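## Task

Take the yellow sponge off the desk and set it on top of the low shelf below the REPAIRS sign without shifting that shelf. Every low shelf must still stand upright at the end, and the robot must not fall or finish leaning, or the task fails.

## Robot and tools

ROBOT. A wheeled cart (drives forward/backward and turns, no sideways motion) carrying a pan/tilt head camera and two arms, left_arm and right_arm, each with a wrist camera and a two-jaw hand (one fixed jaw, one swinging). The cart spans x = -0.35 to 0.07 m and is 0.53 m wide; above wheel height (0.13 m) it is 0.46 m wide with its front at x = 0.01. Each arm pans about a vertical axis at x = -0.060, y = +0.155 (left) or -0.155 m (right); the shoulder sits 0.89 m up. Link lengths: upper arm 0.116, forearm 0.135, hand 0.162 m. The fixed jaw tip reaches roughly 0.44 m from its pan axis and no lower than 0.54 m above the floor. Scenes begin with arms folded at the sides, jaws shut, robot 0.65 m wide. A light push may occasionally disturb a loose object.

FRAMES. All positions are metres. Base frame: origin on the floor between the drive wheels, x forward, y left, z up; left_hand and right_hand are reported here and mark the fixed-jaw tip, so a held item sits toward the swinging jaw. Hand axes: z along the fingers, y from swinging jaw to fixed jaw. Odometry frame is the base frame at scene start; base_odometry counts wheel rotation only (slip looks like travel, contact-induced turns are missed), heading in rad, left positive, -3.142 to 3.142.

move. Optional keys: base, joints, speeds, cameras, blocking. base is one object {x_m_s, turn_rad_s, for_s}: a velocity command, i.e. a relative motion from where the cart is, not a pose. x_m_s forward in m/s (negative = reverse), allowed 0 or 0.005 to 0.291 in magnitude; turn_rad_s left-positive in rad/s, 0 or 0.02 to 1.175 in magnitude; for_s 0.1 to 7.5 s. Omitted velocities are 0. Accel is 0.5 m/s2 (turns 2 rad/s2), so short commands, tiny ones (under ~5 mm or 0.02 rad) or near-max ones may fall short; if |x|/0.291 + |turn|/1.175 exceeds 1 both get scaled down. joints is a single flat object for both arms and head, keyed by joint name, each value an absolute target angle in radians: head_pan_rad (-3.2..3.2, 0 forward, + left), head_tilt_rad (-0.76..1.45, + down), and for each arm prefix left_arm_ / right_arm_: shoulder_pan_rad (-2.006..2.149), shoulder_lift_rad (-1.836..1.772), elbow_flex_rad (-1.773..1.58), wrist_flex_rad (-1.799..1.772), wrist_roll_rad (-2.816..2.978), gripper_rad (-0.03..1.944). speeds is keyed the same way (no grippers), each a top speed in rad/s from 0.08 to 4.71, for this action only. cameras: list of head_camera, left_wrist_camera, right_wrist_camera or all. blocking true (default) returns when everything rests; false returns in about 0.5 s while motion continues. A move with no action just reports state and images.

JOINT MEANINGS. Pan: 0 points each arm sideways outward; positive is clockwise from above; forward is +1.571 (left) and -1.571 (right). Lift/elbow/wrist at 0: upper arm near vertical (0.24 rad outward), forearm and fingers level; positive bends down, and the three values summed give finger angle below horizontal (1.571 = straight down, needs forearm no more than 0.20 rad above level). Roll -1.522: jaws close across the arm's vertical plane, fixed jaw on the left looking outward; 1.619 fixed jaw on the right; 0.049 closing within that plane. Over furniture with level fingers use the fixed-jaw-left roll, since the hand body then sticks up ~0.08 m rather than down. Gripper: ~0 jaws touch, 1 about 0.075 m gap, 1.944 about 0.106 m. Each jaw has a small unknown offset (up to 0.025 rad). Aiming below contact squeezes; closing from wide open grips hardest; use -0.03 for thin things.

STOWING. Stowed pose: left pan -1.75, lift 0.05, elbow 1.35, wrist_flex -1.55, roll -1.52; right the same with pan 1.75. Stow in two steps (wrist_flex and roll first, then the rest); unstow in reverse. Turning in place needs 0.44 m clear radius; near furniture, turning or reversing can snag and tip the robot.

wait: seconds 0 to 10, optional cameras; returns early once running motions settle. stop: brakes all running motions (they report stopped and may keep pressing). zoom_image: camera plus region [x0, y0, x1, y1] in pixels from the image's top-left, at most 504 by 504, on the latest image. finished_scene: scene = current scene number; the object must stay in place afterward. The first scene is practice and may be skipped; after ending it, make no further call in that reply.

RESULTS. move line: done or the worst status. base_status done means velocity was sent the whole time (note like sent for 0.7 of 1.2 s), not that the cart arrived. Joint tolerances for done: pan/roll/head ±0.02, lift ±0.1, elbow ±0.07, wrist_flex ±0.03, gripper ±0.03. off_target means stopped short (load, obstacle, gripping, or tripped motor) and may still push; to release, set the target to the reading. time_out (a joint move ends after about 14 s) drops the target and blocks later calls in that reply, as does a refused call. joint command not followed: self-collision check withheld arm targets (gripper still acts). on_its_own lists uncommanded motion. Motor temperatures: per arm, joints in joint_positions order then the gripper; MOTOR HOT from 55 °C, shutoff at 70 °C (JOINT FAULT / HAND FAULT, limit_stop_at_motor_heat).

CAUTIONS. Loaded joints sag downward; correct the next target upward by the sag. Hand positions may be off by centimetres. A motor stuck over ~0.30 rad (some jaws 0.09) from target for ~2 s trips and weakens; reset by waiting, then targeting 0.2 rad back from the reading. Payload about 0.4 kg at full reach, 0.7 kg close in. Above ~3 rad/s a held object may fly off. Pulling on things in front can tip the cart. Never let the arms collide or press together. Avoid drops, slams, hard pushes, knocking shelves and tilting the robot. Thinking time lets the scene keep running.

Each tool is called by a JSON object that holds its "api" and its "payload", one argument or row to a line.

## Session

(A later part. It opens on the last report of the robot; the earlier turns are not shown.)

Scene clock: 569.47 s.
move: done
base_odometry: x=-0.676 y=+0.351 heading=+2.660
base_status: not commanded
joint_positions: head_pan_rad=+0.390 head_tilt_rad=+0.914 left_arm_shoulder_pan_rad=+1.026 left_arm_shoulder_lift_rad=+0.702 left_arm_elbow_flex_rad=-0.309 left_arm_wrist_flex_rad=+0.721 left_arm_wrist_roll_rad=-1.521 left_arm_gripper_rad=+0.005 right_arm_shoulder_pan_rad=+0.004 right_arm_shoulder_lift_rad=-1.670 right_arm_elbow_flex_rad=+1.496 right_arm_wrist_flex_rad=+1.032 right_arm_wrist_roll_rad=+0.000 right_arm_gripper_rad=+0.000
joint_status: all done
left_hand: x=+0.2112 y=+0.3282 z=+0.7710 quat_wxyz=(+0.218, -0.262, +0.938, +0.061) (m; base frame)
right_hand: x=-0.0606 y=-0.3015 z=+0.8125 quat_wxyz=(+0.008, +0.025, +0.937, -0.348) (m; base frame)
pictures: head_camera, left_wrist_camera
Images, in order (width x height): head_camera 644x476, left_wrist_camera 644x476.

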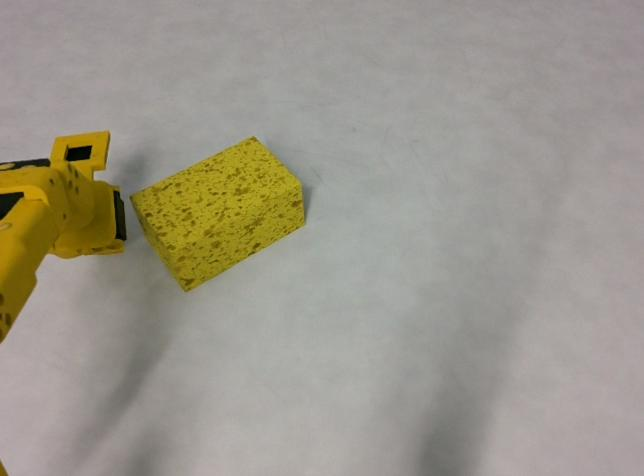

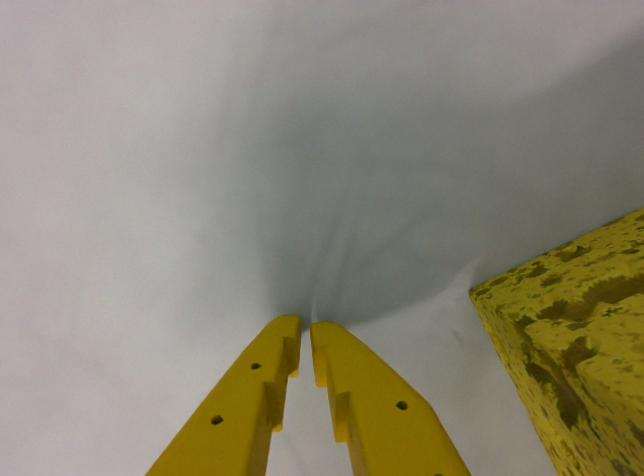

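{"api": "move", "payload": {
  "joints": {"left_arm_shoulder_lift_rad": 0.49, "left_arm_elbow_flex_rad": -0.13, "left_arm_wrist_flex_rad": 0.76}
}}

{"api": "move", "payload": {
  "joints": {"left_arm_shoulder_pan_rad": 1.3},
  "speeds": {"left_arm_shoulder_pan_rad": 0.2},
  "cameras": ["left_wrist_camera", "head_camera"]
}}

Scene clock: 580.83 s.
move: done
base_odometry: x=-0.676 y=+0.351 heading=+2.660
base_status: not commanded
joint_positions: head_pan_rad=+0.390 head_tilt_rad=+0.914 left_arm_shoulder_pan_rad=+1.026 left_arm_shoulder_lift_rad=+0.551 left_arm_elbow_flex_rad=-0.128 left_arm_wrist_flex_rad=+0.755 left_arm_wrist_roll_rad=-1.521 left_arm_gripper_rad=+0.005 right_arm_shoulder_pan_rad=+0.004 right_arm_shoulder_lift_rad=-1.670 right_arm_elbow_flex_rad=+1.496 right_arm_wrist_flex_rad=+1.032 right_arm_wrist_roll_rad=+0.000 right_arm_gripper_rad=+0.000
joint_status: all done
left_hand: x=+0.1923 y=+0.3168 z=+0.7762 quat_wxyz=(+0.188, -0.264, +0.945, +0.052) (m; base frame)
right_hand: x=-0.0606 y=-0.3015 z=+0.8125 quat_wxyz=(+0.008, +0.025, +0.937, -0.348) (m; base frame)
pictures: none

Scene clock: 582.70 s.
move: done
base_odometry: x=-0.676 y=+0.351 heading=+2.660
base_status: not commanded
joint_positions: head_pan_rad=+0.390 head_tilt_rad=+0.914 left_arm_shoulder_pan_rad=+1.295 left_arm_shoulder_lift_rad=+0.551 left_arm_elbow_flex_rad=-0.128 left_arm_wrist_flex_rad=+0.755 left_arm_wrist_roll_rad=-1.521 left_arm_gripper_rad=+0.005 right_arm_shoulder_pan_rad=+0.004 right_arm_shoulder_lift_rad=-1.670 right_arm_elbow_flex_rad=+1.496 right_arm_wrist_flex_rad=+1.032 right_arm_wrist_roll_rad=+0.000 right_arm_gripper_rad=+0.000
joint_status: all done
left_hand: x=+0.2261 y=+0.2441 z=+0.7762 quat_wxyz=(+0.193, -0.135, +0.971, +0.027) (m; base frame)
right_hand: x=-0.0606 y=-0.3015 z=+0.8125 quat_wxyz=(+0.008, +0.025, +0.937, -0.348) (m; base frame)
pictures: head_camera, left_wrist_camera
Images, in order (width x height): head_camera 644x476, left_wrist_camera 644x476.

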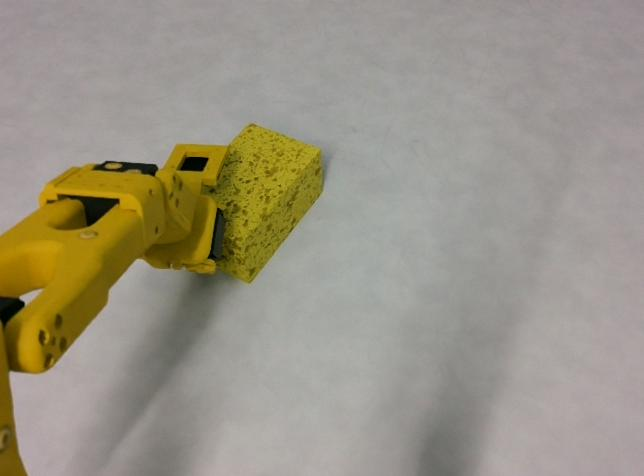

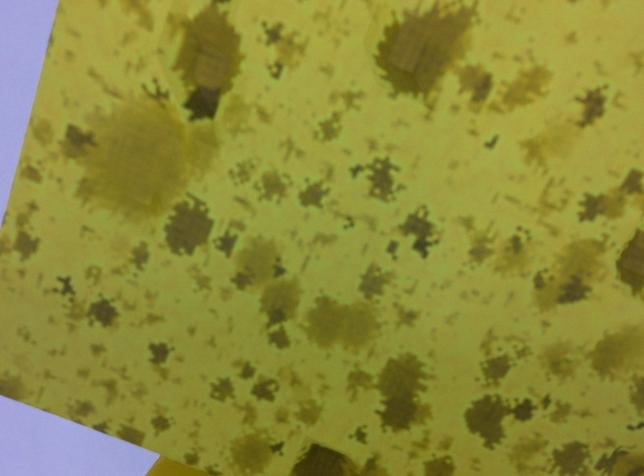

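{"api": "move", "payload": {
  "joints": {"left_arm_shoulder_pan_rad": 1.2}
}}

{"api": "move", "payload": {
  "joints": {"left_arm_shoulder_lift_rad": 0.3, "left_arm_elbow_flex_rad": -0.6, "left_arm_wrist_flex_rad": 1.27}
}}

{"api": "move", "payload": {
  "joints": {"left_arm_shoulder_lift_rad": 0.94, "left_arm_elbow_flex_rad": -1.24, "left_arm_wrist_flex_rad": 1.27, "left_arm_wrist_roll_rad": -1.83, "left_arm_shoulder_pan_rad": 1.227, "left_arm_gripper_rad": 1.15},
  "speeds": {"left_arm_shoulder_lift_rad": 0.6, "left_arm_elbow_flex_rad": 0.7},
  "cameras": ["left_wrist_camera", "head_camera"]
}}

Scene clock: 605.80 s.
move: done
base_odometry: x=-0.676 y=+0.351 heading=+2.660
base_status: not commanded
joint_positions: head_pan_rad=+0.390 head_tilt_rad=+0.914 left_arm_shoulder_pan_rad=+1.204 left_arm_shoulder_lift_rad=+0.551 left_arm_elbow_flex_rad=-0.128 left_arm_wrist_flex_rad=+0.755 left_arm_wrist_roll_rad=-1.521 left_arm_gripper_rad=+0.005 right_arm_shoulder_pan_rad=+0.004 right_arm_shoulder_lift_rad=-1.670 right_arm_elbow_flex_rad=+1.496 right_arm_wrist_flex_rad=+1.032 right_arm_wrist_roll_rad=+0.000 right_arm_gripper_rad=+0.000
joint_status: all done
left_hand: x=+0.2169 y=+0.2696 z=+0.7762 quat_wxyz=(+0.192, -0.179, +0.964, +0.035) (m; base frame)
right_hand: x=-0.0606 y=-0.3015 z=+0.8125 quat_wxyz=(+0.008, +0.025, +0.937, -0.348) (m; base frame)
pictures: none

Scene clock: 606.97 s.
move: done
base_odometry: x=-0.676 y=+0.351 heading=+2.660
base_status: not commanded
joint_positions: head_pan_rad=+0.390 head_tilt_rad=+0.914 left_arm_shoulder_pan_rad=+1.204 left_arm_shoulder_lift_rad=+0.358 left_arm_elbow_flex_rad=-0.566 left_arm_wrist_flex_rad=+1.266 left_arm_wrist_roll_rad=-1.521 left_arm_gripper_rad=+0.005 right_arm_shoulder_pan_rad=+0.004 right_arm_shoulder_lift_rad=-1.670 right_arm_elbow_flex_rad=+1.496 right_arm_wrist_flex_rad=+1.032 right_arm_wrist_roll_rad=+0.000 right_arm_gripper_rad=+0.000
joint_status: all done
left_hand: x=+0.2224 y=+0.2717 z=+0.8825 quat_wxyz=(+0.249, -0.177, +0.951, +0.046) (m; base frame)
right_hand: x=-0.0606 y=-0.3015 z=+0.8125 quat_wxyz=(+0.008, +0.025, +0.937, -0.348) (m; base frame)
pictures: none

Scene clock: 608.57 s.
move: done
base_odometry: x=-0.676 y=+0.351 heading=+2.660
base_status: not commanded
joint_positions: head_pan_rad=+0.390 head_tilt_rad=+0.914 left_arm_shoulder_pan_rad=+1.221 left_arm_shoulder_lift_rad=+0.956 left_arm_elbow_flex_rad=-1.205 left_arm_wrist_flex_rad=+1.269 left_arm_wrist_roll_rad=-1.826 left_arm_gripper_rad=+1.143 right_arm_shoulder_pan_rad=+0.004 right_arm_shoulder_lift_rad=-1.670 right_arm_elbow_flex_rad=+1.496 right_arm_wrist_flex_rad=+1.032 right_arm_wrist_roll_rad=+0.000 right_arm_gripper_rad=+0.000
joint_status: all done
left_hand: x=+0.2699 y=+0.2832 z=+0.8386 quat_wxyz=(+0.258, -0.022, +0.962, +0.087) (m; base frame)
right_hand: x=-0.0606 y=-0.3015 z=+0.8125 quat_wxyz=(+0.008, +0.025, +0.937, -0.348) (m; base frame)
pictures: head_camera, left_wrist_camera
Images, in order (width x height): head_camera 644x476, left_wrist_camera 644x476.

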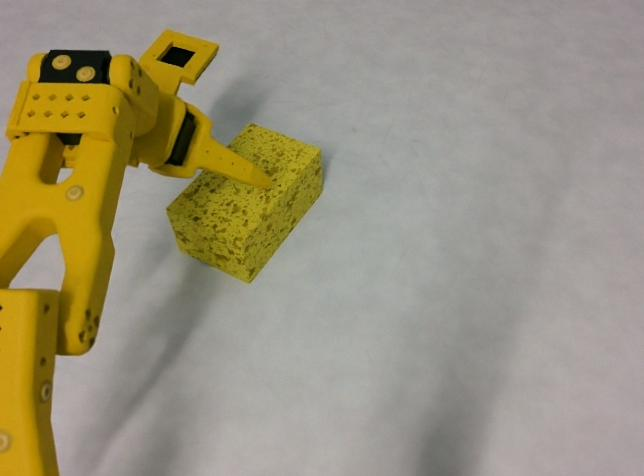

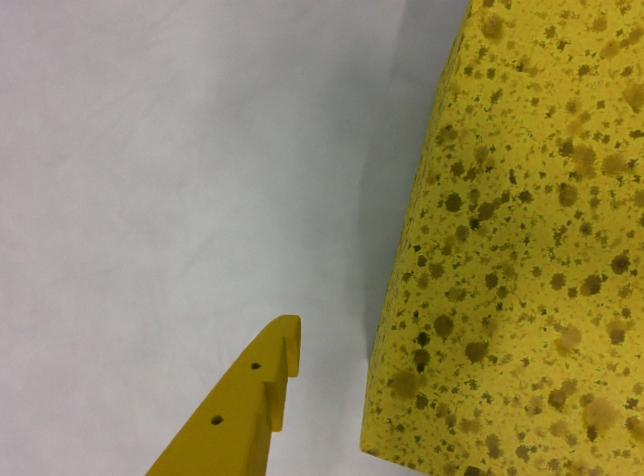

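{"api": "move", "payload": {
  "joints": {"left_arm_shoulder_lift_rad": 1.0, "left_arm_elbow_flex_rad": -1.08, "left_arm_wrist_flex_rad": 0.87, "left_arm_wrist_roll_rad": -2.03, "left_arm_shoulder_pan_rad": 1.25},
  "cameras": ["left_wrist_camera"]
}}

Scene clock: 625.83 s.
move: done
base_odometry: x=-0.676 y=+0.351 heading=+2.660
base_status: not commanded
joint_positions: head_pan_rad=+0.390 head_tilt_rad=+0.914 left_arm_shoulder_pan_rad=+1.249 left_arm_shoulder_lift_rad=+1.016 left_arm_elbow_flex_rad=-1.078 left_arm_wrist_flex_rad=+0.882 left_arm_wrist_roll_rad=-2.026 left_arm_gripper_rad=+1.144 right_arm_shoulder_pan_rad=+0.004 right_arm_shoulder_lift_rad=-1.670 right_arm_elbow_flex_rad=+1.496 right_arm_wrist_flex_rad=+1.032 right_arm_wrist_roll_rad=+0.000 right_arm_gripper_rad=+0.000
joint_status: all done
left_hand: x=+0.3052 y=+0.2840 z=+0.8280 quat_wxyz=(+0.336, +0.084, +0.927, +0.147) (m; base frame)
right_hand: x=-0.0606 y=-0.3015 z=+0.8125 quat_wxyz=(+0.008, +0.025, +0.937, -0.348) (m; base frame)
pictures: left_wrist_camera
Images, in order (width x height): left_wrist_camera 644x476.

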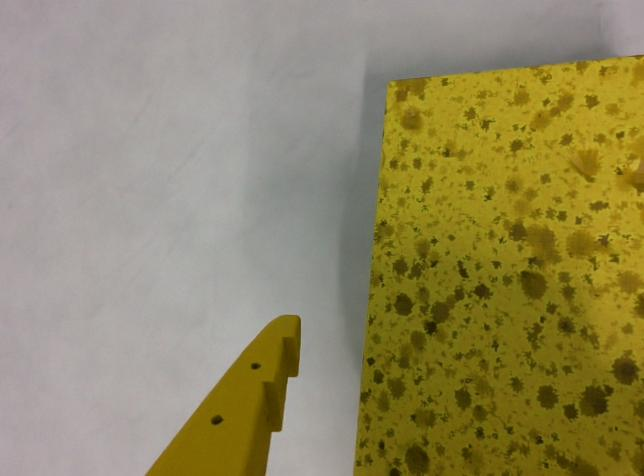

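{"api": "move", "payload": {
  "joints": {"left_arm_elbow_flex_rad": -0.82, "left_arm_wrist_flex_rad": 0.62},
  "speeds": {"left_arm_elbow_flex_rad": 0.2, "left_arm_wrist_flex_rad": 0.2},
  "cameras": ["left_wrist_camera", "head_camera"]
}}

Scene clock: 636.47 s.
move: done
base_odometry: x=-0.676 y=+0.351 heading=+2.660
base_status: not commanded
joint_positions: head_pan_rad=+0.390 head_tilt_rad=+0.914 left_arm_shoulder_pan_rad=+1.247 left_arm_shoulder_lift_rad=+0.998 left_arm_elbow_flex_rad=-0.851 left_arm_wrist_flex_rad=+0.619 left_arm_wrist_roll_rad=-2.026 left_arm_gripper_rad=+1.149 right_arm_shoulder_pan_rad=+0.003 right_arm_shoulder_lift_rad=-1.670 right_arm_elbow_flex_rad=+1.496 right_arm_wrist_flex_rad=+1.032 right_arm_wrist_roll_rad=+0.000 right_arm_gripper_rad=+0.000
joint_status: all done
left_hand: x=+0.3101 y=+0.2863 z=+0.8083 quat_wxyz=(+0.359, +0.083, +0.916, +0.157) (m; base frame)
right_hand: x=-0.0604 y=-0.3015 z=+0.8125 quat_wxyz=(+0.008, +0.024, +0.937, -0.348) (m; base frame)
pictures: head_camera, left_wrist_camera
Images, in order (width x height): head_camera 644x476, left_wrist_camera 644x476.

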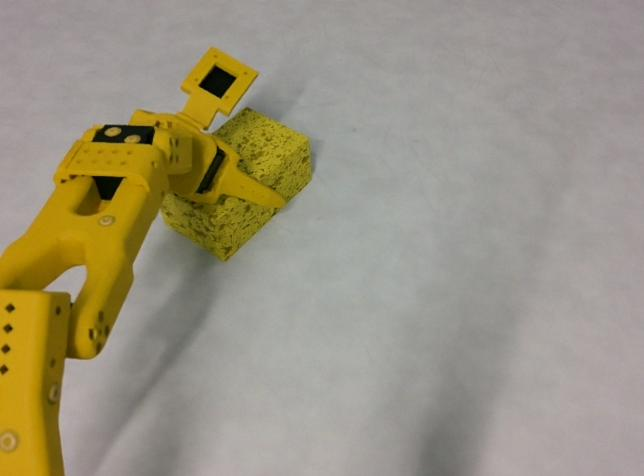

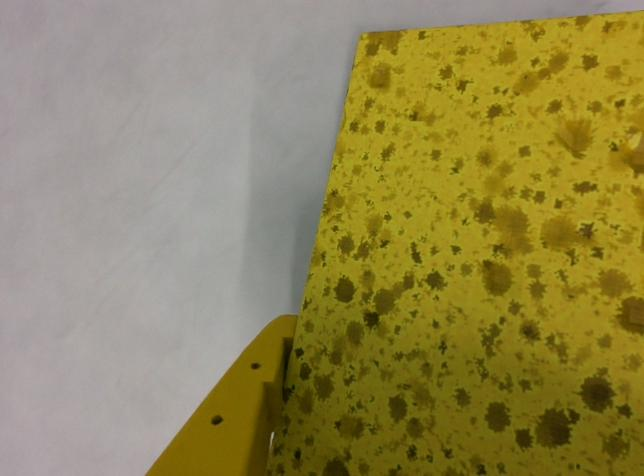

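{"api": "move", "payload": {
  "joints": {"left_arm_gripper_rad": 0.75},
  "cameras": ["left_wrist_camera", "head_camera"]
}}

Scene clock: 642.80 s.
move: off_target
base_odometry: x=-0.676 y=+0.351 heading=+2.660
base_status: not commanded
joint_positions: head_pan_rad=+0.390 head_tilt_rad=+0.914 left_arm_shoulder_pan_rad=+1.250 left_arm_shoulder_lift_rad=+0.990 left_arm_elbow_flex_rad=-0.849 left_arm_wrist_flex_rad=+0.619 left_arm_wrist_roll_rad=-2.026 left_arm_gripper_rad=+0.966 right_arm_shoulder_pan_rad=+0.003 right_arm_shoulder_lift_rad=-1.670 right_arm_elbow_flex_rad=+1.496 right_arm_wrist_flex_rad=+1.032 right_arm_wrist_roll_rad=+0.000 right_arm_gripper_rad=+0.000
joint_status: left_arm_gripper_rad off_target (ended at +0.967, target +0.750)
left_hand: x=+0.3109 y=+0.2853 z=+0.8107 quat_wxyz=(+0.362, +0.084, +0.915, +0.158) (m; base frame)
right_hand: x=-0.0604 y=-0.3015 z=+0.8125 quat_wxyz=(+0.008, +0.024, +0.937, -0.348) (m; base frame)
pictures: head_camera, left_wrist_camera
Images, in order (width x height): head_camera 644x476, left_wrist_camera 644x476.

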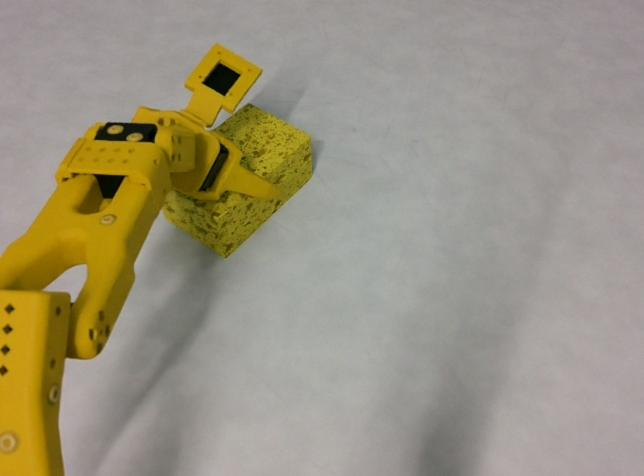

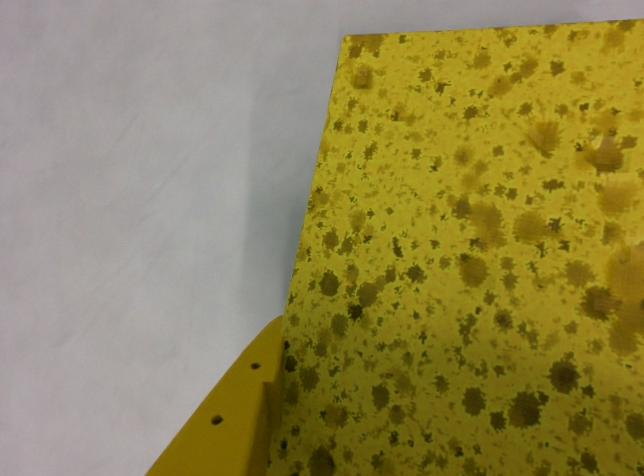

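{"api": "move", "payload": {
  "joints": {"left_arm_shoulder_lift_rad": 0.5, "left_arm_wrist_flex_rad": 0.7},
  "speeds": {"left_arm_shoulder_lift_rad": 0.3, "left_arm_wrist_flex_rad": 0.2},
  "cameras": ["left_wrist_camera", "head_camera"]
}}

Scene clock: 651.73 s.
move: done
base_odometry: x=-0.676 y=+0.351 heading=+2.660
base_status: not commanded
joint_positions: head_pan_rad=+0.390 head_tilt_rad=+0.914 left_arm_shoulder_pan_rad=+1.249 left_arm_shoulder_lift_rad=+0.574 left_arm_elbow_flex_rad=-0.814 left_arm_wrist_flex_rad=+0.698 left_arm_wrist_roll_rad=-2.035 left_arm_gripper_rad=+0.951 right_arm_shoulder_pan_rad=+0.003 right_arm_shoulder_lift_rad=-1.670 right_arm_elbow_flex_rad=+1.496 right_arm_wrist_flex_rad=+1.032 right_arm_wrist_roll_rad=+0.000 right_arm_gripper_rad=+0.000
joint_status: all done
left_hand: x=+0.3082 y=+0.2850 z=+0.9426 quat_wxyz=(+0.483, +0.081, +0.845, +0.214) (m; base frame)
right_hand: x=-0.0604 y=-0.3015 z=+0.8125 quat_wxyz=(+0.008, +0.024, +0.937, -0.348) (m; base frame)
pictures: head_camera, left_wrist_camera
Images, in order (width x height): head_camera 644x476, left_wrist_camera 644x476.

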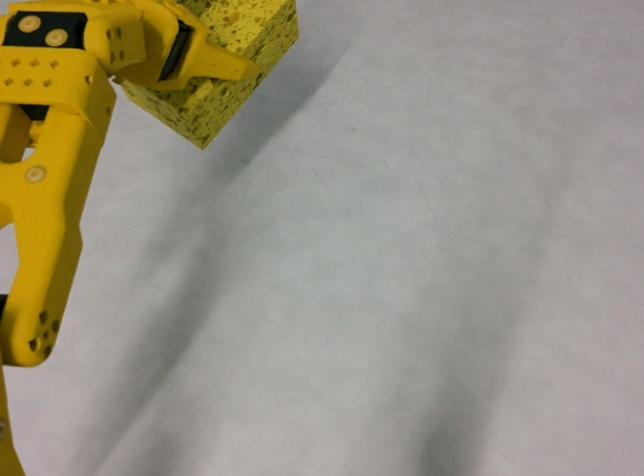

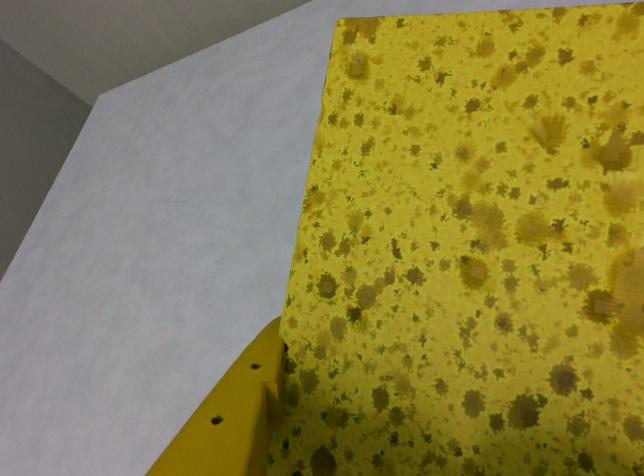

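{"api": "move", "payload": {
  "joints": {"left_arm_shoulder_lift_rad": -0.5, "left_arm_elbow_flex_rad": 0.1, "left_arm_wrist_flex_rad": 0.9, "left_arm_shoulder_pan_rad": 1.5, "head_pan_rad": 3.14, "head_tilt_rad": 0.5},
  "speeds": {"left_arm_shoulder_lift_rad": 0.6, "left_arm_elbow_flex_rad": 0.5, "left_arm_wrist_flex_rad": 0.4},
  "base": {"x_m_s": -0.2, "for_s": 3.0},
  "cameras": ["left_wrist_camera", "head_camera"]
}}

Scene clock: 673.07 s.
move: done
base_odometry: x=-0.144 y=+0.073 heading=+2.659
base_status: done (sent for 3 of 3 s)
joint_positions: head_pan_rad=+3.129 head_tilt_rad=+0.513 left_arm_shoulder_pan_rad=+1.494 left_arm_shoulder_lift_rad=-0.463 left_arm_elbow_flex_rad=+0.105 left_arm_wrist_flex_rad=+0.898 left_arm_wrist_roll_rad=-2.035 left_arm_gripper_rad=+0.951 right_arm_shoulder_pan_rad=-0.002 right_arm_shoulder_lift_rad=-1.670 right_arm_elbow_flex_rad=+1.496 right_arm_wrist_flex_rad=+1.032 right_arm_wrist_roll_rad=+0.000 right_arm_gripper_rad=+0.000
joint_status: all done
left_hand: x=+0.2080 y=+0.1824 z=+0.9800 quat_wxyz=(+0.472, +0.188, +0.849, +0.143) (m; base frame)
right_hand: x=-0.0597 y=-0.3015 z=+0.8125 quat_wxyz=(+0.009, +0.022, +0.937, -0.348) (m; base frame)
pictures: head_camera, left_wrist_camera
Images, in order (width x height): head_camera 644x476, left_wrist_camera 644x476.

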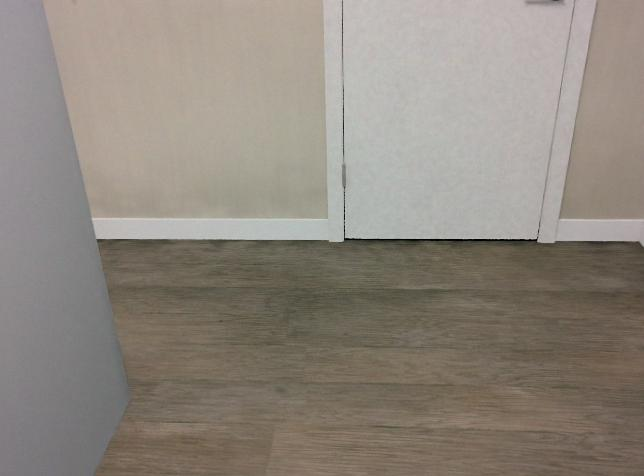

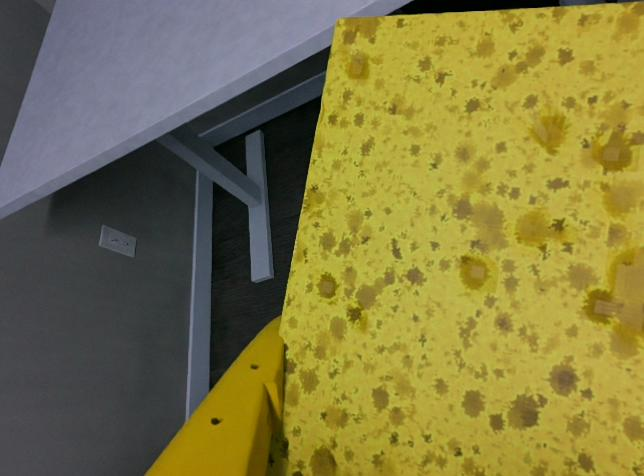

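{"api": "move", "payload": {
  "base": {"x_m_s": -0.2, "for_s": 2.4}
}}

{"api": "move", "payload": {
  "base": {"turn_rad_s": 0.5, "for_s": 3.14},
  "joints": {"head_pan_rad": -0.2, "head_tilt_rad": 0.7},
  "cameras": ["head_camera"]
}}

Scene clock: 684.27 s.
move: done
base_odometry: x=+0.282 y=-0.150 heading=+2.658
base_status: done (sent for 2.4 of 2.4 s)
joint_positions: head_pan_rad=+3.129 head_tilt_rad=+0.512 left_arm_shoulder_pan_rad=+1.494 left_arm_shoulder_lift_rad=-0.463 left_arm_elbow_flex_rad=+0.105 left_arm_wrist_flex_rad=+0.898 left_arm_wrist_roll_rad=-2.035 left_arm_gripper_rad=+0.951 right_arm_shoulder_pan_rad=+0.000 right_arm_shoulder_lift_rad=-1.670 right_arm_elbow_flex_rad=+1.496 right_arm_wrist_flex_rad=+1.032 right_arm_wrist_roll_rad=+0.000 right_arm_gripper_rad=+0.000
joint_status: not commanded
left_hand: x=+0.2080 y=+0.1824 z=+0.9800 quat_wxyz=(+0.472, +0.188, +0.849, +0.143) (m; base frame)
right_hand: x=-0.0600 y=-0.3015 z=+0.8125 quat_wxyz=(+0.009, +0.023, +0.937, -0.348) (m; base frame)
pictures: none

Scene clock: 688.00 s.
move: done
base_odometry: x=+0.282 y=-0.150 heading=-2.056
base_status: done (sent for 3.13 of 3.13 s)
joint_positions: head_pan_rad=-0.190 head_tilt_rad=+0.693 left_arm_shoulder_pan_rad=+1.496 left_arm_shoulder_lift_rad=-0.463 left_arm_elbow_flex_rad=+0.105 left_arm_wrist_flex_rad=+0.898 left_arm_wrist_roll_rad=-2.035 left_arm_gripper_rad=+0.951 right_arm_shoulder_pan_rad=-0.004 right_arm_shoulder_lift_rad=-1.670 right_arm_elbow_flex_rad=+1.496 right_arm_wrist_flex_rad=+1.032 right_arm_wrist_roll_rad=+0.000 right_arm_gripper_rad=+0.000
joint_status: all done
left_hand: x=+0.2081 y=+0.1820 z=+0.9800 quat_wxyz=(+0.472, +0.189, +0.849, +0.143) (m; base frame)
right_hand: x=-0.0595 y=-0.3015 z=+0.8125 quat_wxyz=(+0.009, +0.021, +0.937, -0.348) (m; base frame)
pictures: head_camera
Images, in order (width x height): head_camera 644x476.

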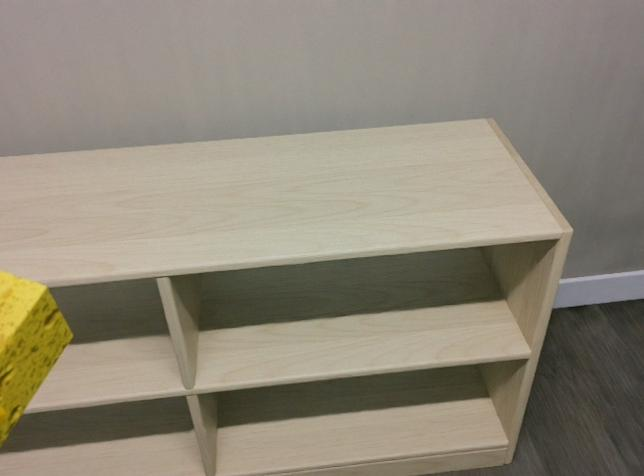

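{"api": "move", "payload": {
  "base": {"x_m_s": 0.2, "for_s": 1.75},
  "joints": {"head_pan_rad": -0.4, "head_tilt_rad": 1.0},
  "cameras": ["head_camera"]
}}

Scene clock: 710.00 s.
Motor temperatures (°C): left_arm=[30 31 30 30 30 31] | right_arm=[29 27 26 27 29 26]
move: done
base_odometry: x=+0.118 y=-0.464 heading=-2.055
base_status: done (sent for 1.77 of 1.77 s)
joint_positions: head_pan_rad=-0.391 head_tilt_rad=+0.994 left_arm_shoulder_pan_rad=+1.494 left_arm_shoulder_lift_rad=-0.463 left_arm_elbow_flex_rad=+0.105 left_arm_wrist_flex_rad=+0.898 left_arm_wrist_roll_rad=-2.035 left_arm_gripper_rad=+0.951 right_arm_shoulder_pan_rad=+0.001 right_arm_shoulder_lift_rad=-1.670 right_arm_elbow_flex_rad=+1.496 right_arm_wrist_flex_rad=+1.032 right_arm_wrist_roll_rad=+0.000 right_arm_gripper_rad=+0.000
joint_status: all done
left_hand: x=+0.2080 y=+0.1824 z=+0.9800 quat_wxyz=(+0.472, +0.188, +0.849, +0.143) (m; base frame)
right_hand: x=-0.0602 y=-0.3015 z=+0.8125 quat_wxyz=(+0.008, +0.023, +0.937, -0.348) (m; base frame)
pictures: head_camera
Images, in order (width x height): head_camera 644x476.

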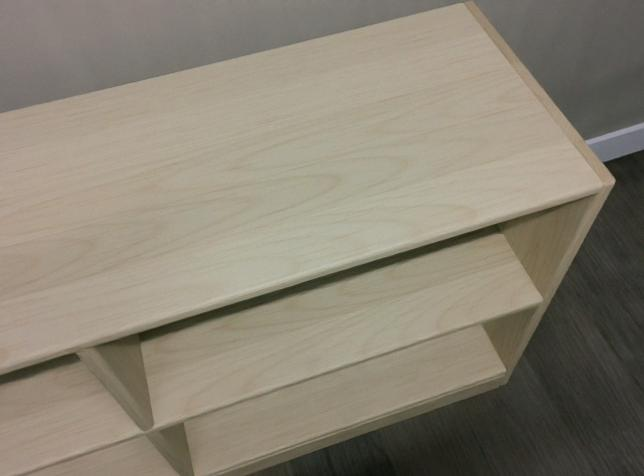

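{"api": "move", "payload": {
  "base": {"x_m_s": 0.15, "for_s": 1.25},
  "joints": {"head_pan_rad": 0.2, "head_tilt_rad": 1.0}
}}

{"api": "move", "payload": {
  "joints": {"left_arm_shoulder_lift_rad": 0.95, "left_arm_elbow_flex_rad": -0.51, "left_arm_wrist_flex_rad": 0.31},
  "speeds": {"left_arm_shoulder_lift_rad": 0.5, "left_arm_elbow_flex_rad": 0.22, "left_arm_wrist_flex_rad": 0.21},
  "cameras": ["head_camera"]
}}

Scene clock: 726.63 s.
move: done
base_odometry: x=+0.029 y=-0.632 heading=-2.056
base_status: done (sent for 1.27 of 1.27 s)
joint_positions: head_pan_rad=+0.189 head_tilt_rad=+0.994 left_arm_shoulder_pan_rad=+1.494 left_arm_shoulder_lift_rad=-0.463 left_arm_elbow_flex_rad=+0.105 left_arm_wrist_flex_rad=+0.898 left_arm_wrist_roll_rad=-2.035 left_arm_gripper_rad=+0.951 right_arm_shoulder_pan_rad=+0.004 right_arm_shoulder_lift_rad=-1.670 right_arm_elbow_flex_rad=+1.496 right_arm_wrist_flex_rad=+1.032 right_arm_wrist_roll_rad=+0.000 right_arm_gripper_rad=+0.000
joint_status: all done
left_hand: x=+0.2080 y=+0.1824 z=+0.9800 quat_wxyz=(+0.472, +0.188, +0.849, +0.143) (m; base frame)
right_hand: x=-0.0606 y=-0.3015 z=+0.8125 quat_wxyz=(+0.008, +0.025, +0.937, -0.348) (m; base frame)
pictures: none

Scene clock: 730.03 s.
move: done
base_odometry: x=+0.029 y=-0.632 heading=-2.056
base_status: not commanded
joint_positions: head_pan_rad=+0.189 head_tilt_rad=+0.994 left_arm_shoulder_pan_rad=+1.494 left_arm_shoulder_lift_rad=+0.968 left_arm_elbow_flex_rad=-0.472 left_arm_wrist_flex_rad=+0.326 left_arm_wrist_roll_rad=-2.035 left_arm_gripper_rad=+0.951 right_arm_shoulder_pan_rad=+0.004 right_arm_shoulder_lift_rad=-1.670 right_arm_elbow_flex_rad=+1.496 right_arm_wrist_flex_rad=+1.032 right_arm_wrist_roll_rad=+0.000 right_arm_gripper_rad=+0.000
joint_status: all done
left_hand: x=+0.3105 y=+0.1903 z=+0.7599 quat_wxyz=(+0.350, +0.201, +0.909, +0.106) (m; base frame)
right_hand: x=-0.0606 y=-0.3015 z=+0.8125 quat_wxyz=(+0.008, +0.025, +0.937, -0.348) (m; base frame)
pictures: head_camera
Images, in order (width x height): head_camera 644x476.

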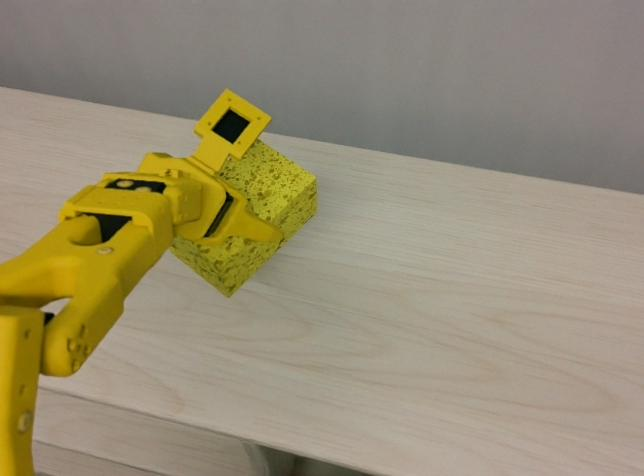

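{"api": "move", "payload": {
  "joints": {"left_arm_shoulder_lift_rad": 1.16, "left_arm_elbow_flex_rad": -0.42, "left_arm_wrist_flex_rad": 0.02},
  "speeds": {"left_arm_shoulder_lift_rad": 0.14, "left_arm_elbow_flex_rad": 0.1, "left_arm_wrist_flex_rad": 0.2},
  "cameras": ["head_camera", "left_wrist_camera"]
}}

Scene clock: 737.73 s.
move: done
base_odometry: x=+0.029 y=-0.632 heading=-2.056
base_status: not commanded
joint_positions: head_pan_rad=+0.189 head_tilt_rad=+0.994 left_arm_shoulder_pan_rad=+1.494 left_arm_shoulder_lift_rad=+1.177 left_arm_elbow_flex_rad=-0.417 left_arm_wrist_flex_rad=+0.034 left_arm_wrist_roll_rad=-2.035 left_arm_gripper_rad=+0.951 right_arm_shoulder_pan_rad=+0.004 right_arm_shoulder_lift_rad=-1.670 right_arm_elbow_flex_rad=+1.496 right_arm_wrist_flex_rad=+1.032 right_arm_wrist_roll_rad=+0.000 right_arm_gripper_rad=+0.000
joint_status: all done
left_hand: x=+0.2999 y=+0.1895 z=+0.7101 quat_wxyz=(+0.362, +0.200, +0.904, +0.110) (m; base frame)
right_hand: x=-0.0606 y=-0.3015 z=+0.8125 quat_wxyz=(+0.008, +0.025, +0.937, -0.348) (m; base frame)
pictures: head_camera, left_wrist_camera
Images, in order (width x height): head_camera 644x476, left_wrist_camera 644x476.

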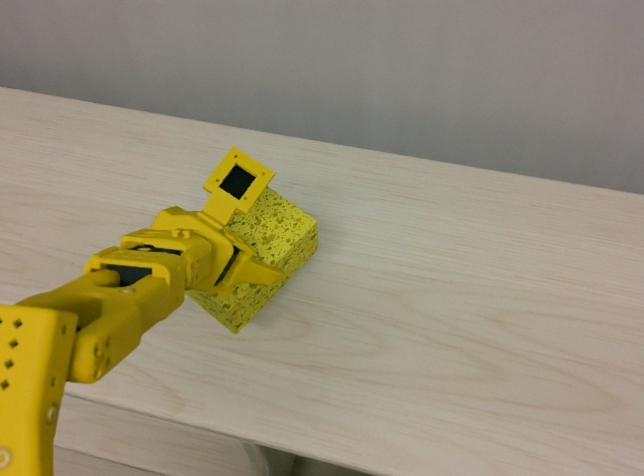

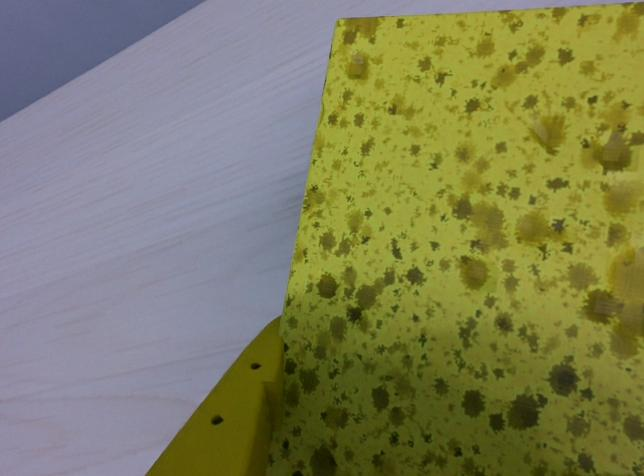

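{"api": "move", "payload": {
  "joints": {"left_arm_shoulder_lift_rad": 1.32, "left_arm_elbow_flex_rad": -0.51, "left_arm_wrist_flex_rad": -0.04},
  "speeds": {"left_arm_shoulder_lift_rad": 0.14, "left_arm_elbow_flex_rad": 0.08, "left_arm_wrist_flex_rad": 0.08},
  "cameras": ["head_camera"]
}}

{"api": "move", "payload": {
  "joints": {"left_arm_shoulder_lift_rad": 1.45, "left_arm_elbow_flex_rad": -0.58, "left_arm_wrist_flex_rad": -0.11},
  "speeds": {"left_arm_shoulder_lift_rad": 0.12, "left_arm_elbow_flex_rad": 0.08, "left_arm_wrist_flex_rad": 0.08},
  "cameras": ["head_camera"]
}}

Scene clock: 749.53 s.
move: done
base_odometry: x=+0.029 y=-0.632 heading=-2.056
base_status: not commanded
joint_positions: head_pan_rad=+0.189 head_tilt_rad=+0.994 left_arm_shoulder_pan_rad=+1.494 left_arm_shoulder_lift_rad=+1.335 left_arm_elbow_flex_rad=-0.478 left_arm_wrist_flex_rad=-0.027 left_arm_wrist_roll_rad=-2.035 left_arm_gripper_rad=+0.951 right_arm_shoulder_pan_rad=+0.004 right_arm_shoulder_lift_rad=-1.670 right_arm_elbow_flex_rad=+1.496 right_arm_wrist_flex_rad=+1.032 right_arm_wrist_roll_rad=+0.000 right_arm_gripper_rad=+0.000
joint_status: all done
left_hand: x=+0.2882 y=+0.1885 z=+0.6785 quat_wxyz=(+0.346, +0.202, +0.910, +0.105) (m; base frame)
right_hand: x=-0.0606 y=-0.3015 z=+0.8125 quat_wxyz=(+0.008, +0.025, +0.937, -0.348) (m; base frame)
pictures: head_camera
Images, in order (width x height): head_camera 644x476.

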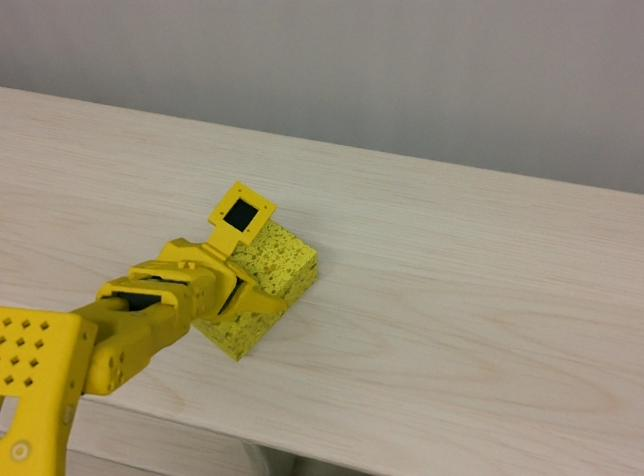

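Scene clock: 751.03 s.
move: done
base_odometry: x=+0.029 y=-0.632 heading=-2.056
base_status: not commanded
joint_positions: head_pan_rad=+0.189 head_tilt_rad=+0.994 left_arm_shoulder_pan_rad=+1.494 left_arm_shoulder_lift_rad=+1.464 left_arm_elbow_flex_rad=-0.549 left_arm_wrist_flex_rad=-0.095 left_arm_wrist_roll_rad=-2.035 left_arm_gripper_rad=+0.951 right_arm_shoulder_pan_rad=+0.004 right_arm_shoulder_lift_rad=-1.670 right_arm_elbow_flex_rad=+1.496 right_arm_wrist_flex_rad=+1.032 right_arm_wrist_roll_rad=+0.000 right_arm_gripper_rad=+0.000
joint_status: all done
left_hand: x=+0.2823 y=+0.1881 z=+0.6595 quat_wxyz=(+0.351, +0.201, +0.908, +0.106) (m; base frame)
right_hand: x=-0.0606 y=-0.3015 z=+0.8125 quat_wxyz=(+0.008, +0.025, +0.937, -0.348) (m; base frame)
pictures: head_camera
Images, in order (width x height): head_camera 644x476.

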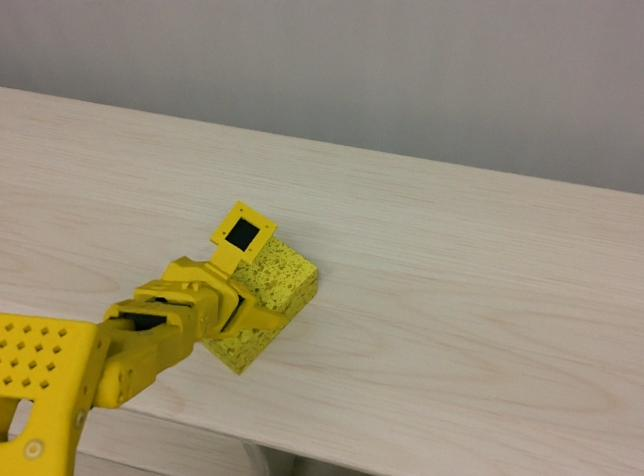

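{"api": "move", "payload": {
  "base": {"x_m_s": 0.08, "for_s": 0.6}
}}

{"api": "move", "payload": {
  "joints": {"left_arm_shoulder_lift_rad": 1.61, "left_arm_elbow_flex_rad": -0.58, "left_arm_wrist_flex_rad": -0.31},
  "speeds": {"left_arm_shoulder_lift_rad": 0.1, "left_arm_elbow_flex_rad": 0.08, "left_arm_wrist_flex_rad": 0.13},
  "cameras": ["head_camera", "left_wrist_camera"]
}}

Scene clock: 765.97 s.
move: done
base_odometry: x=+0.006 y=-0.675 heading=-2.056
base_status: done (sent for 0.6 of 0.6 s)
joint_positions: head_pan_rad=+0.189 head_tilt_rad=+0.994 left_arm_shoulder_pan_rad=+1.496 left_arm_shoulder_lift_rad=+1.466 left_arm_elbow_flex_rad=-0.552 left_arm_wrist_flex_rad=-0.096 left_arm_wrist_roll_rad=-2.035 left_arm_gripper_rad=+0.951 right_arm_shoulder_pan_rad=-0.004 right_arm_shoulder_lift_rad=-1.670 right_arm_elbow_flex_rad=+1.496 right_arm_wrist_flex_rad=+1.032 right_arm_wrist_roll_rad=+0.000 right_arm_gripper_rad=+0.000
joint_status: not commanded
left_hand: x=+0.2828 y=+0.1876 z=+0.6598 quat_wxyz=(+0.352, +0.202, +0.908, +0.107) (m; base frame)
right_hand: x=-0.0595 y=-0.3015 z=+0.8125 quat_wxyz=(+0.009, +0.021, +0.937, -0.348) (m; base frame)
pictures: none

Scene clock: 767.93 s.
move: done
base_odometry: x=+0.006 y=-0.675 heading=-2.056
base_status: not commanded
joint_positions: head_pan_rad=+0.189 head_tilt_rad=+0.994 left_arm_shoulder_pan_rad=+1.505 left_arm_shoulder_lift_rad=+1.559 left_arm_elbow_flex_rad=-0.579 left_arm_wrist_flex_rad=-0.309 left_arm_wrist_roll_rad=-2.026 left_arm_gripper_rad=+0.951 right_arm_shoulder_pan_rad=-0.004 right_arm_shoulder_lift_rad=-1.670 right_arm_elbow_flex_rad=+1.496 right_arm_wrist_flex_rad=+1.032 right_arm_wrist_roll_rad=+0.000 right_arm_gripper_rad=+0.000
joint_status: all done
left_hand: x=+0.2896 y=+0.1849 z=+0.6613 quat_wxyz=(+0.418, +0.195, +0.879, +0.122) (m; base frame)
right_hand: x=-0.0595 y=-0.3015 z=+0.8125 quat_wxyz=(+0.009, +0.021, +0.937, -0.348) (m; base frame)
pictures: head_camera, left_wrist_camera
Images, in order (width x height): head_camera 644x476, left_wrist_camera 644x476.

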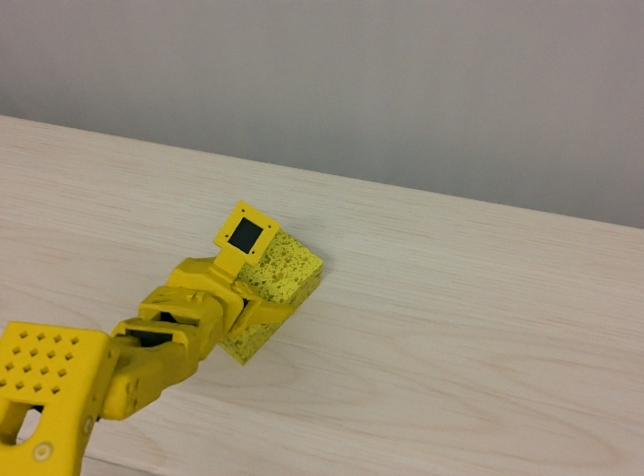

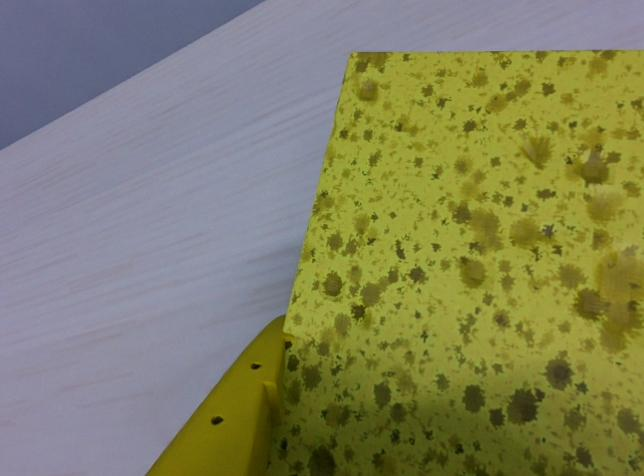

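{"api": "move", "payload": {
  "joints": {"left_arm_shoulder_lift_rad": 1.56, "left_arm_wrist_flex_rad": -0.2}
}}

{"api": "move", "payload": {
  "joints": {"left_arm_gripper_rad": 1.2},
  "cameras": ["head_camera", "left_wrist_camera"]
}}

Scene clock: 774.93 s.
move: off_target
base_odometry: x=+0.006 y=-0.675 heading=-2.056
base_status: not commanded
joint_positions: head_pan_rad=+0.189 head_tilt_rad=+0.994 left_arm_shoulder_pan_rad=+1.503 left_arm_shoulder_lift_rad=+1.544 left_arm_elbow_flex_rad=-0.592 left_arm_wrist_flex_rad=-0.234 left_arm_wrist_roll_rad=-2.026 left_arm_gripper_rad=+0.950 right_arm_shoulder_pan_rad=-0.004 right_arm_shoulder_lift_rad=-1.670 right_arm_elbow_flex_rad=+1.496 right_arm_wrist_flex_rad=+1.032 right_arm_wrist_roll_rad=+0.000 right_arm_gripper_rad=+0.000
joint_status: left_arm_wrist_flex_rad off_target (ended at -0.234, target -0.200); the others done
left_hand: x=+0.2882 y=+0.1854 z=+0.6593 quat_wxyz=(+0.397, +0.197, +0.889, +0.116) (m; base frame)
right_hand: x=-0.0595 y=-0.3015 z=+0.8125 quat_wxyz=(+0.009, +0.021, +0.937, -0.348) (m; base frame)
pictures: none

Scene clock: 775.63 s.
move: done
base_odometry: x=+0.006 y=-0.675 heading=-2.056
base_status: not commanded
joint_positions: head_pan_rad=+0.189 head_tilt_rad=+0.994 left_arm_shoulder_pan_rad=+1.494 left_arm_shoulder_lift_rad=+1.553 left_arm_elbow_flex_rad=-0.592 left_arm_wrist_flex_rad=-0.217 left_arm_wrist_roll_rad=-2.026 left_arm_gripper_rad=+1.193 right_arm_shoulder_pan_rad=-0.004 right_arm_shoulder_lift_rad=-1.670 right_arm_elbow_flex_rad=+1.496 right_arm_wrist_flex_rad=+1.032 right_arm_wrist_roll_rad=+0.000 right_arm_gripper_rad=+0.000
joint_status: all done
left_hand: x=+0.2840 y=+0.1883 z=+0.6543 quat_wxyz=(+0.385, +0.194, +0.895, +0.115) (m; base frame)
right_hand: x=-0.0595 y=-0.3015 z=+0.8125 quat_wxyz=(+0.009, +0.021, +0.937, -0.348) (m; base frame)
pictures: head_camera, left_wrist_camera
Images, in order (width x height): head_camera 644x476, left_wrist_camera 644x476.

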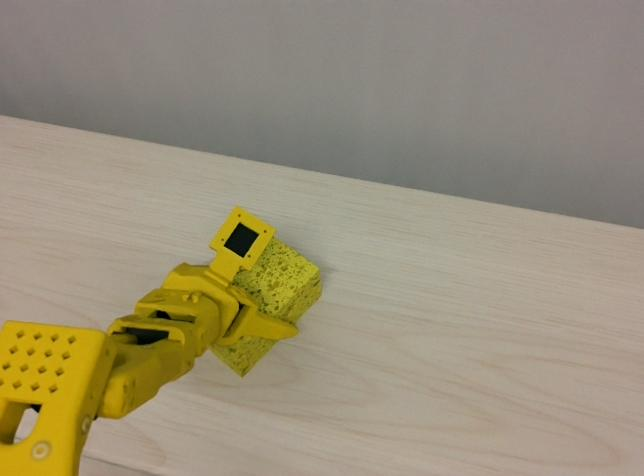

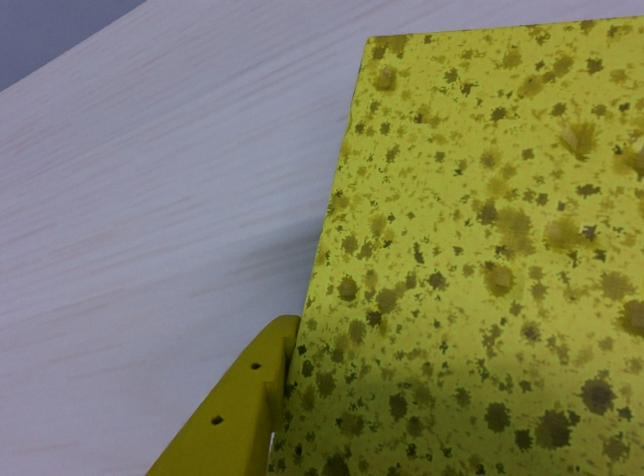

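{"api": "move", "payload": {
  "joints": {"left_arm_shoulder_lift_rad": 1.0, "left_arm_wrist_flex_rad": 0.1, "left_arm_gripper_rad": 1.5},
  "speeds": {"left_arm_shoulder_lift_rad": 0.4, "left_arm_wrist_flex_rad": 0.2},
  "cameras": ["head_camera"]
}}

Scene clock: 786.03 s.
move: done
base_odometry: x=+0.006 y=-0.675 heading=-2.056
base_status: not commanded
joint_positions: head_pan_rad=+0.189 head_tilt_rad=+0.994 left_arm_shoulder_pan_rad=+1.494 left_arm_shoulder_lift_rad=+1.073 left_arm_elbow_flex_rad=-0.578 left_arm_wrist_flex_rad=+0.099 left_arm_wrist_roll_rad=-2.026 left_arm_gripper_rad=+1.493 right_arm_shoulder_pan_rad=-0.004 right_arm_shoulder_lift_rad=-1.670 right_arm_elbow_flex_rad=+1.496 right_arm_wrist_flex_rad=+1.032 right_arm_wrist_roll_rad=+0.000 right_arm_gripper_rad=+0.000
joint_status: all done
left_hand: x=+0.3372 y=+0.1923 z=+0.7769 quat_wxyz=(+0.450, +0.187, +0.863, +0.134) (m; base frame)
right_hand: x=-0.0595 y=-0.3015 z=+0.8125 quat_wxyz=(+0.009, +0.021, +0.937, -0.348) (m; base frame)
pictures: head_camera
Images, in order (width x height): head_camera 644x476.

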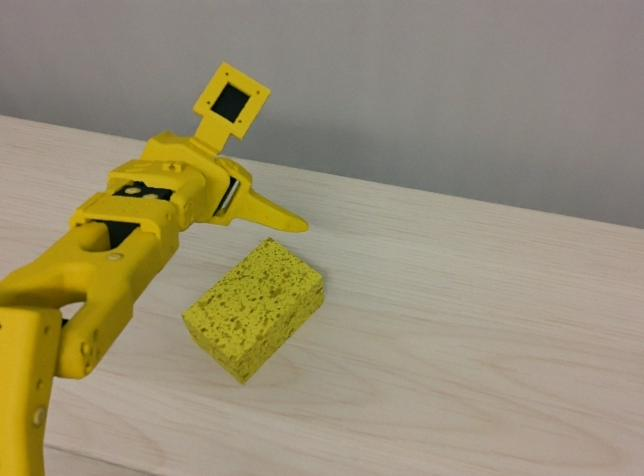

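Placed flat. Done.

{"api": "finished_scene", "payload": {
  "scene": 2
}}

The scene is finished: the task was done.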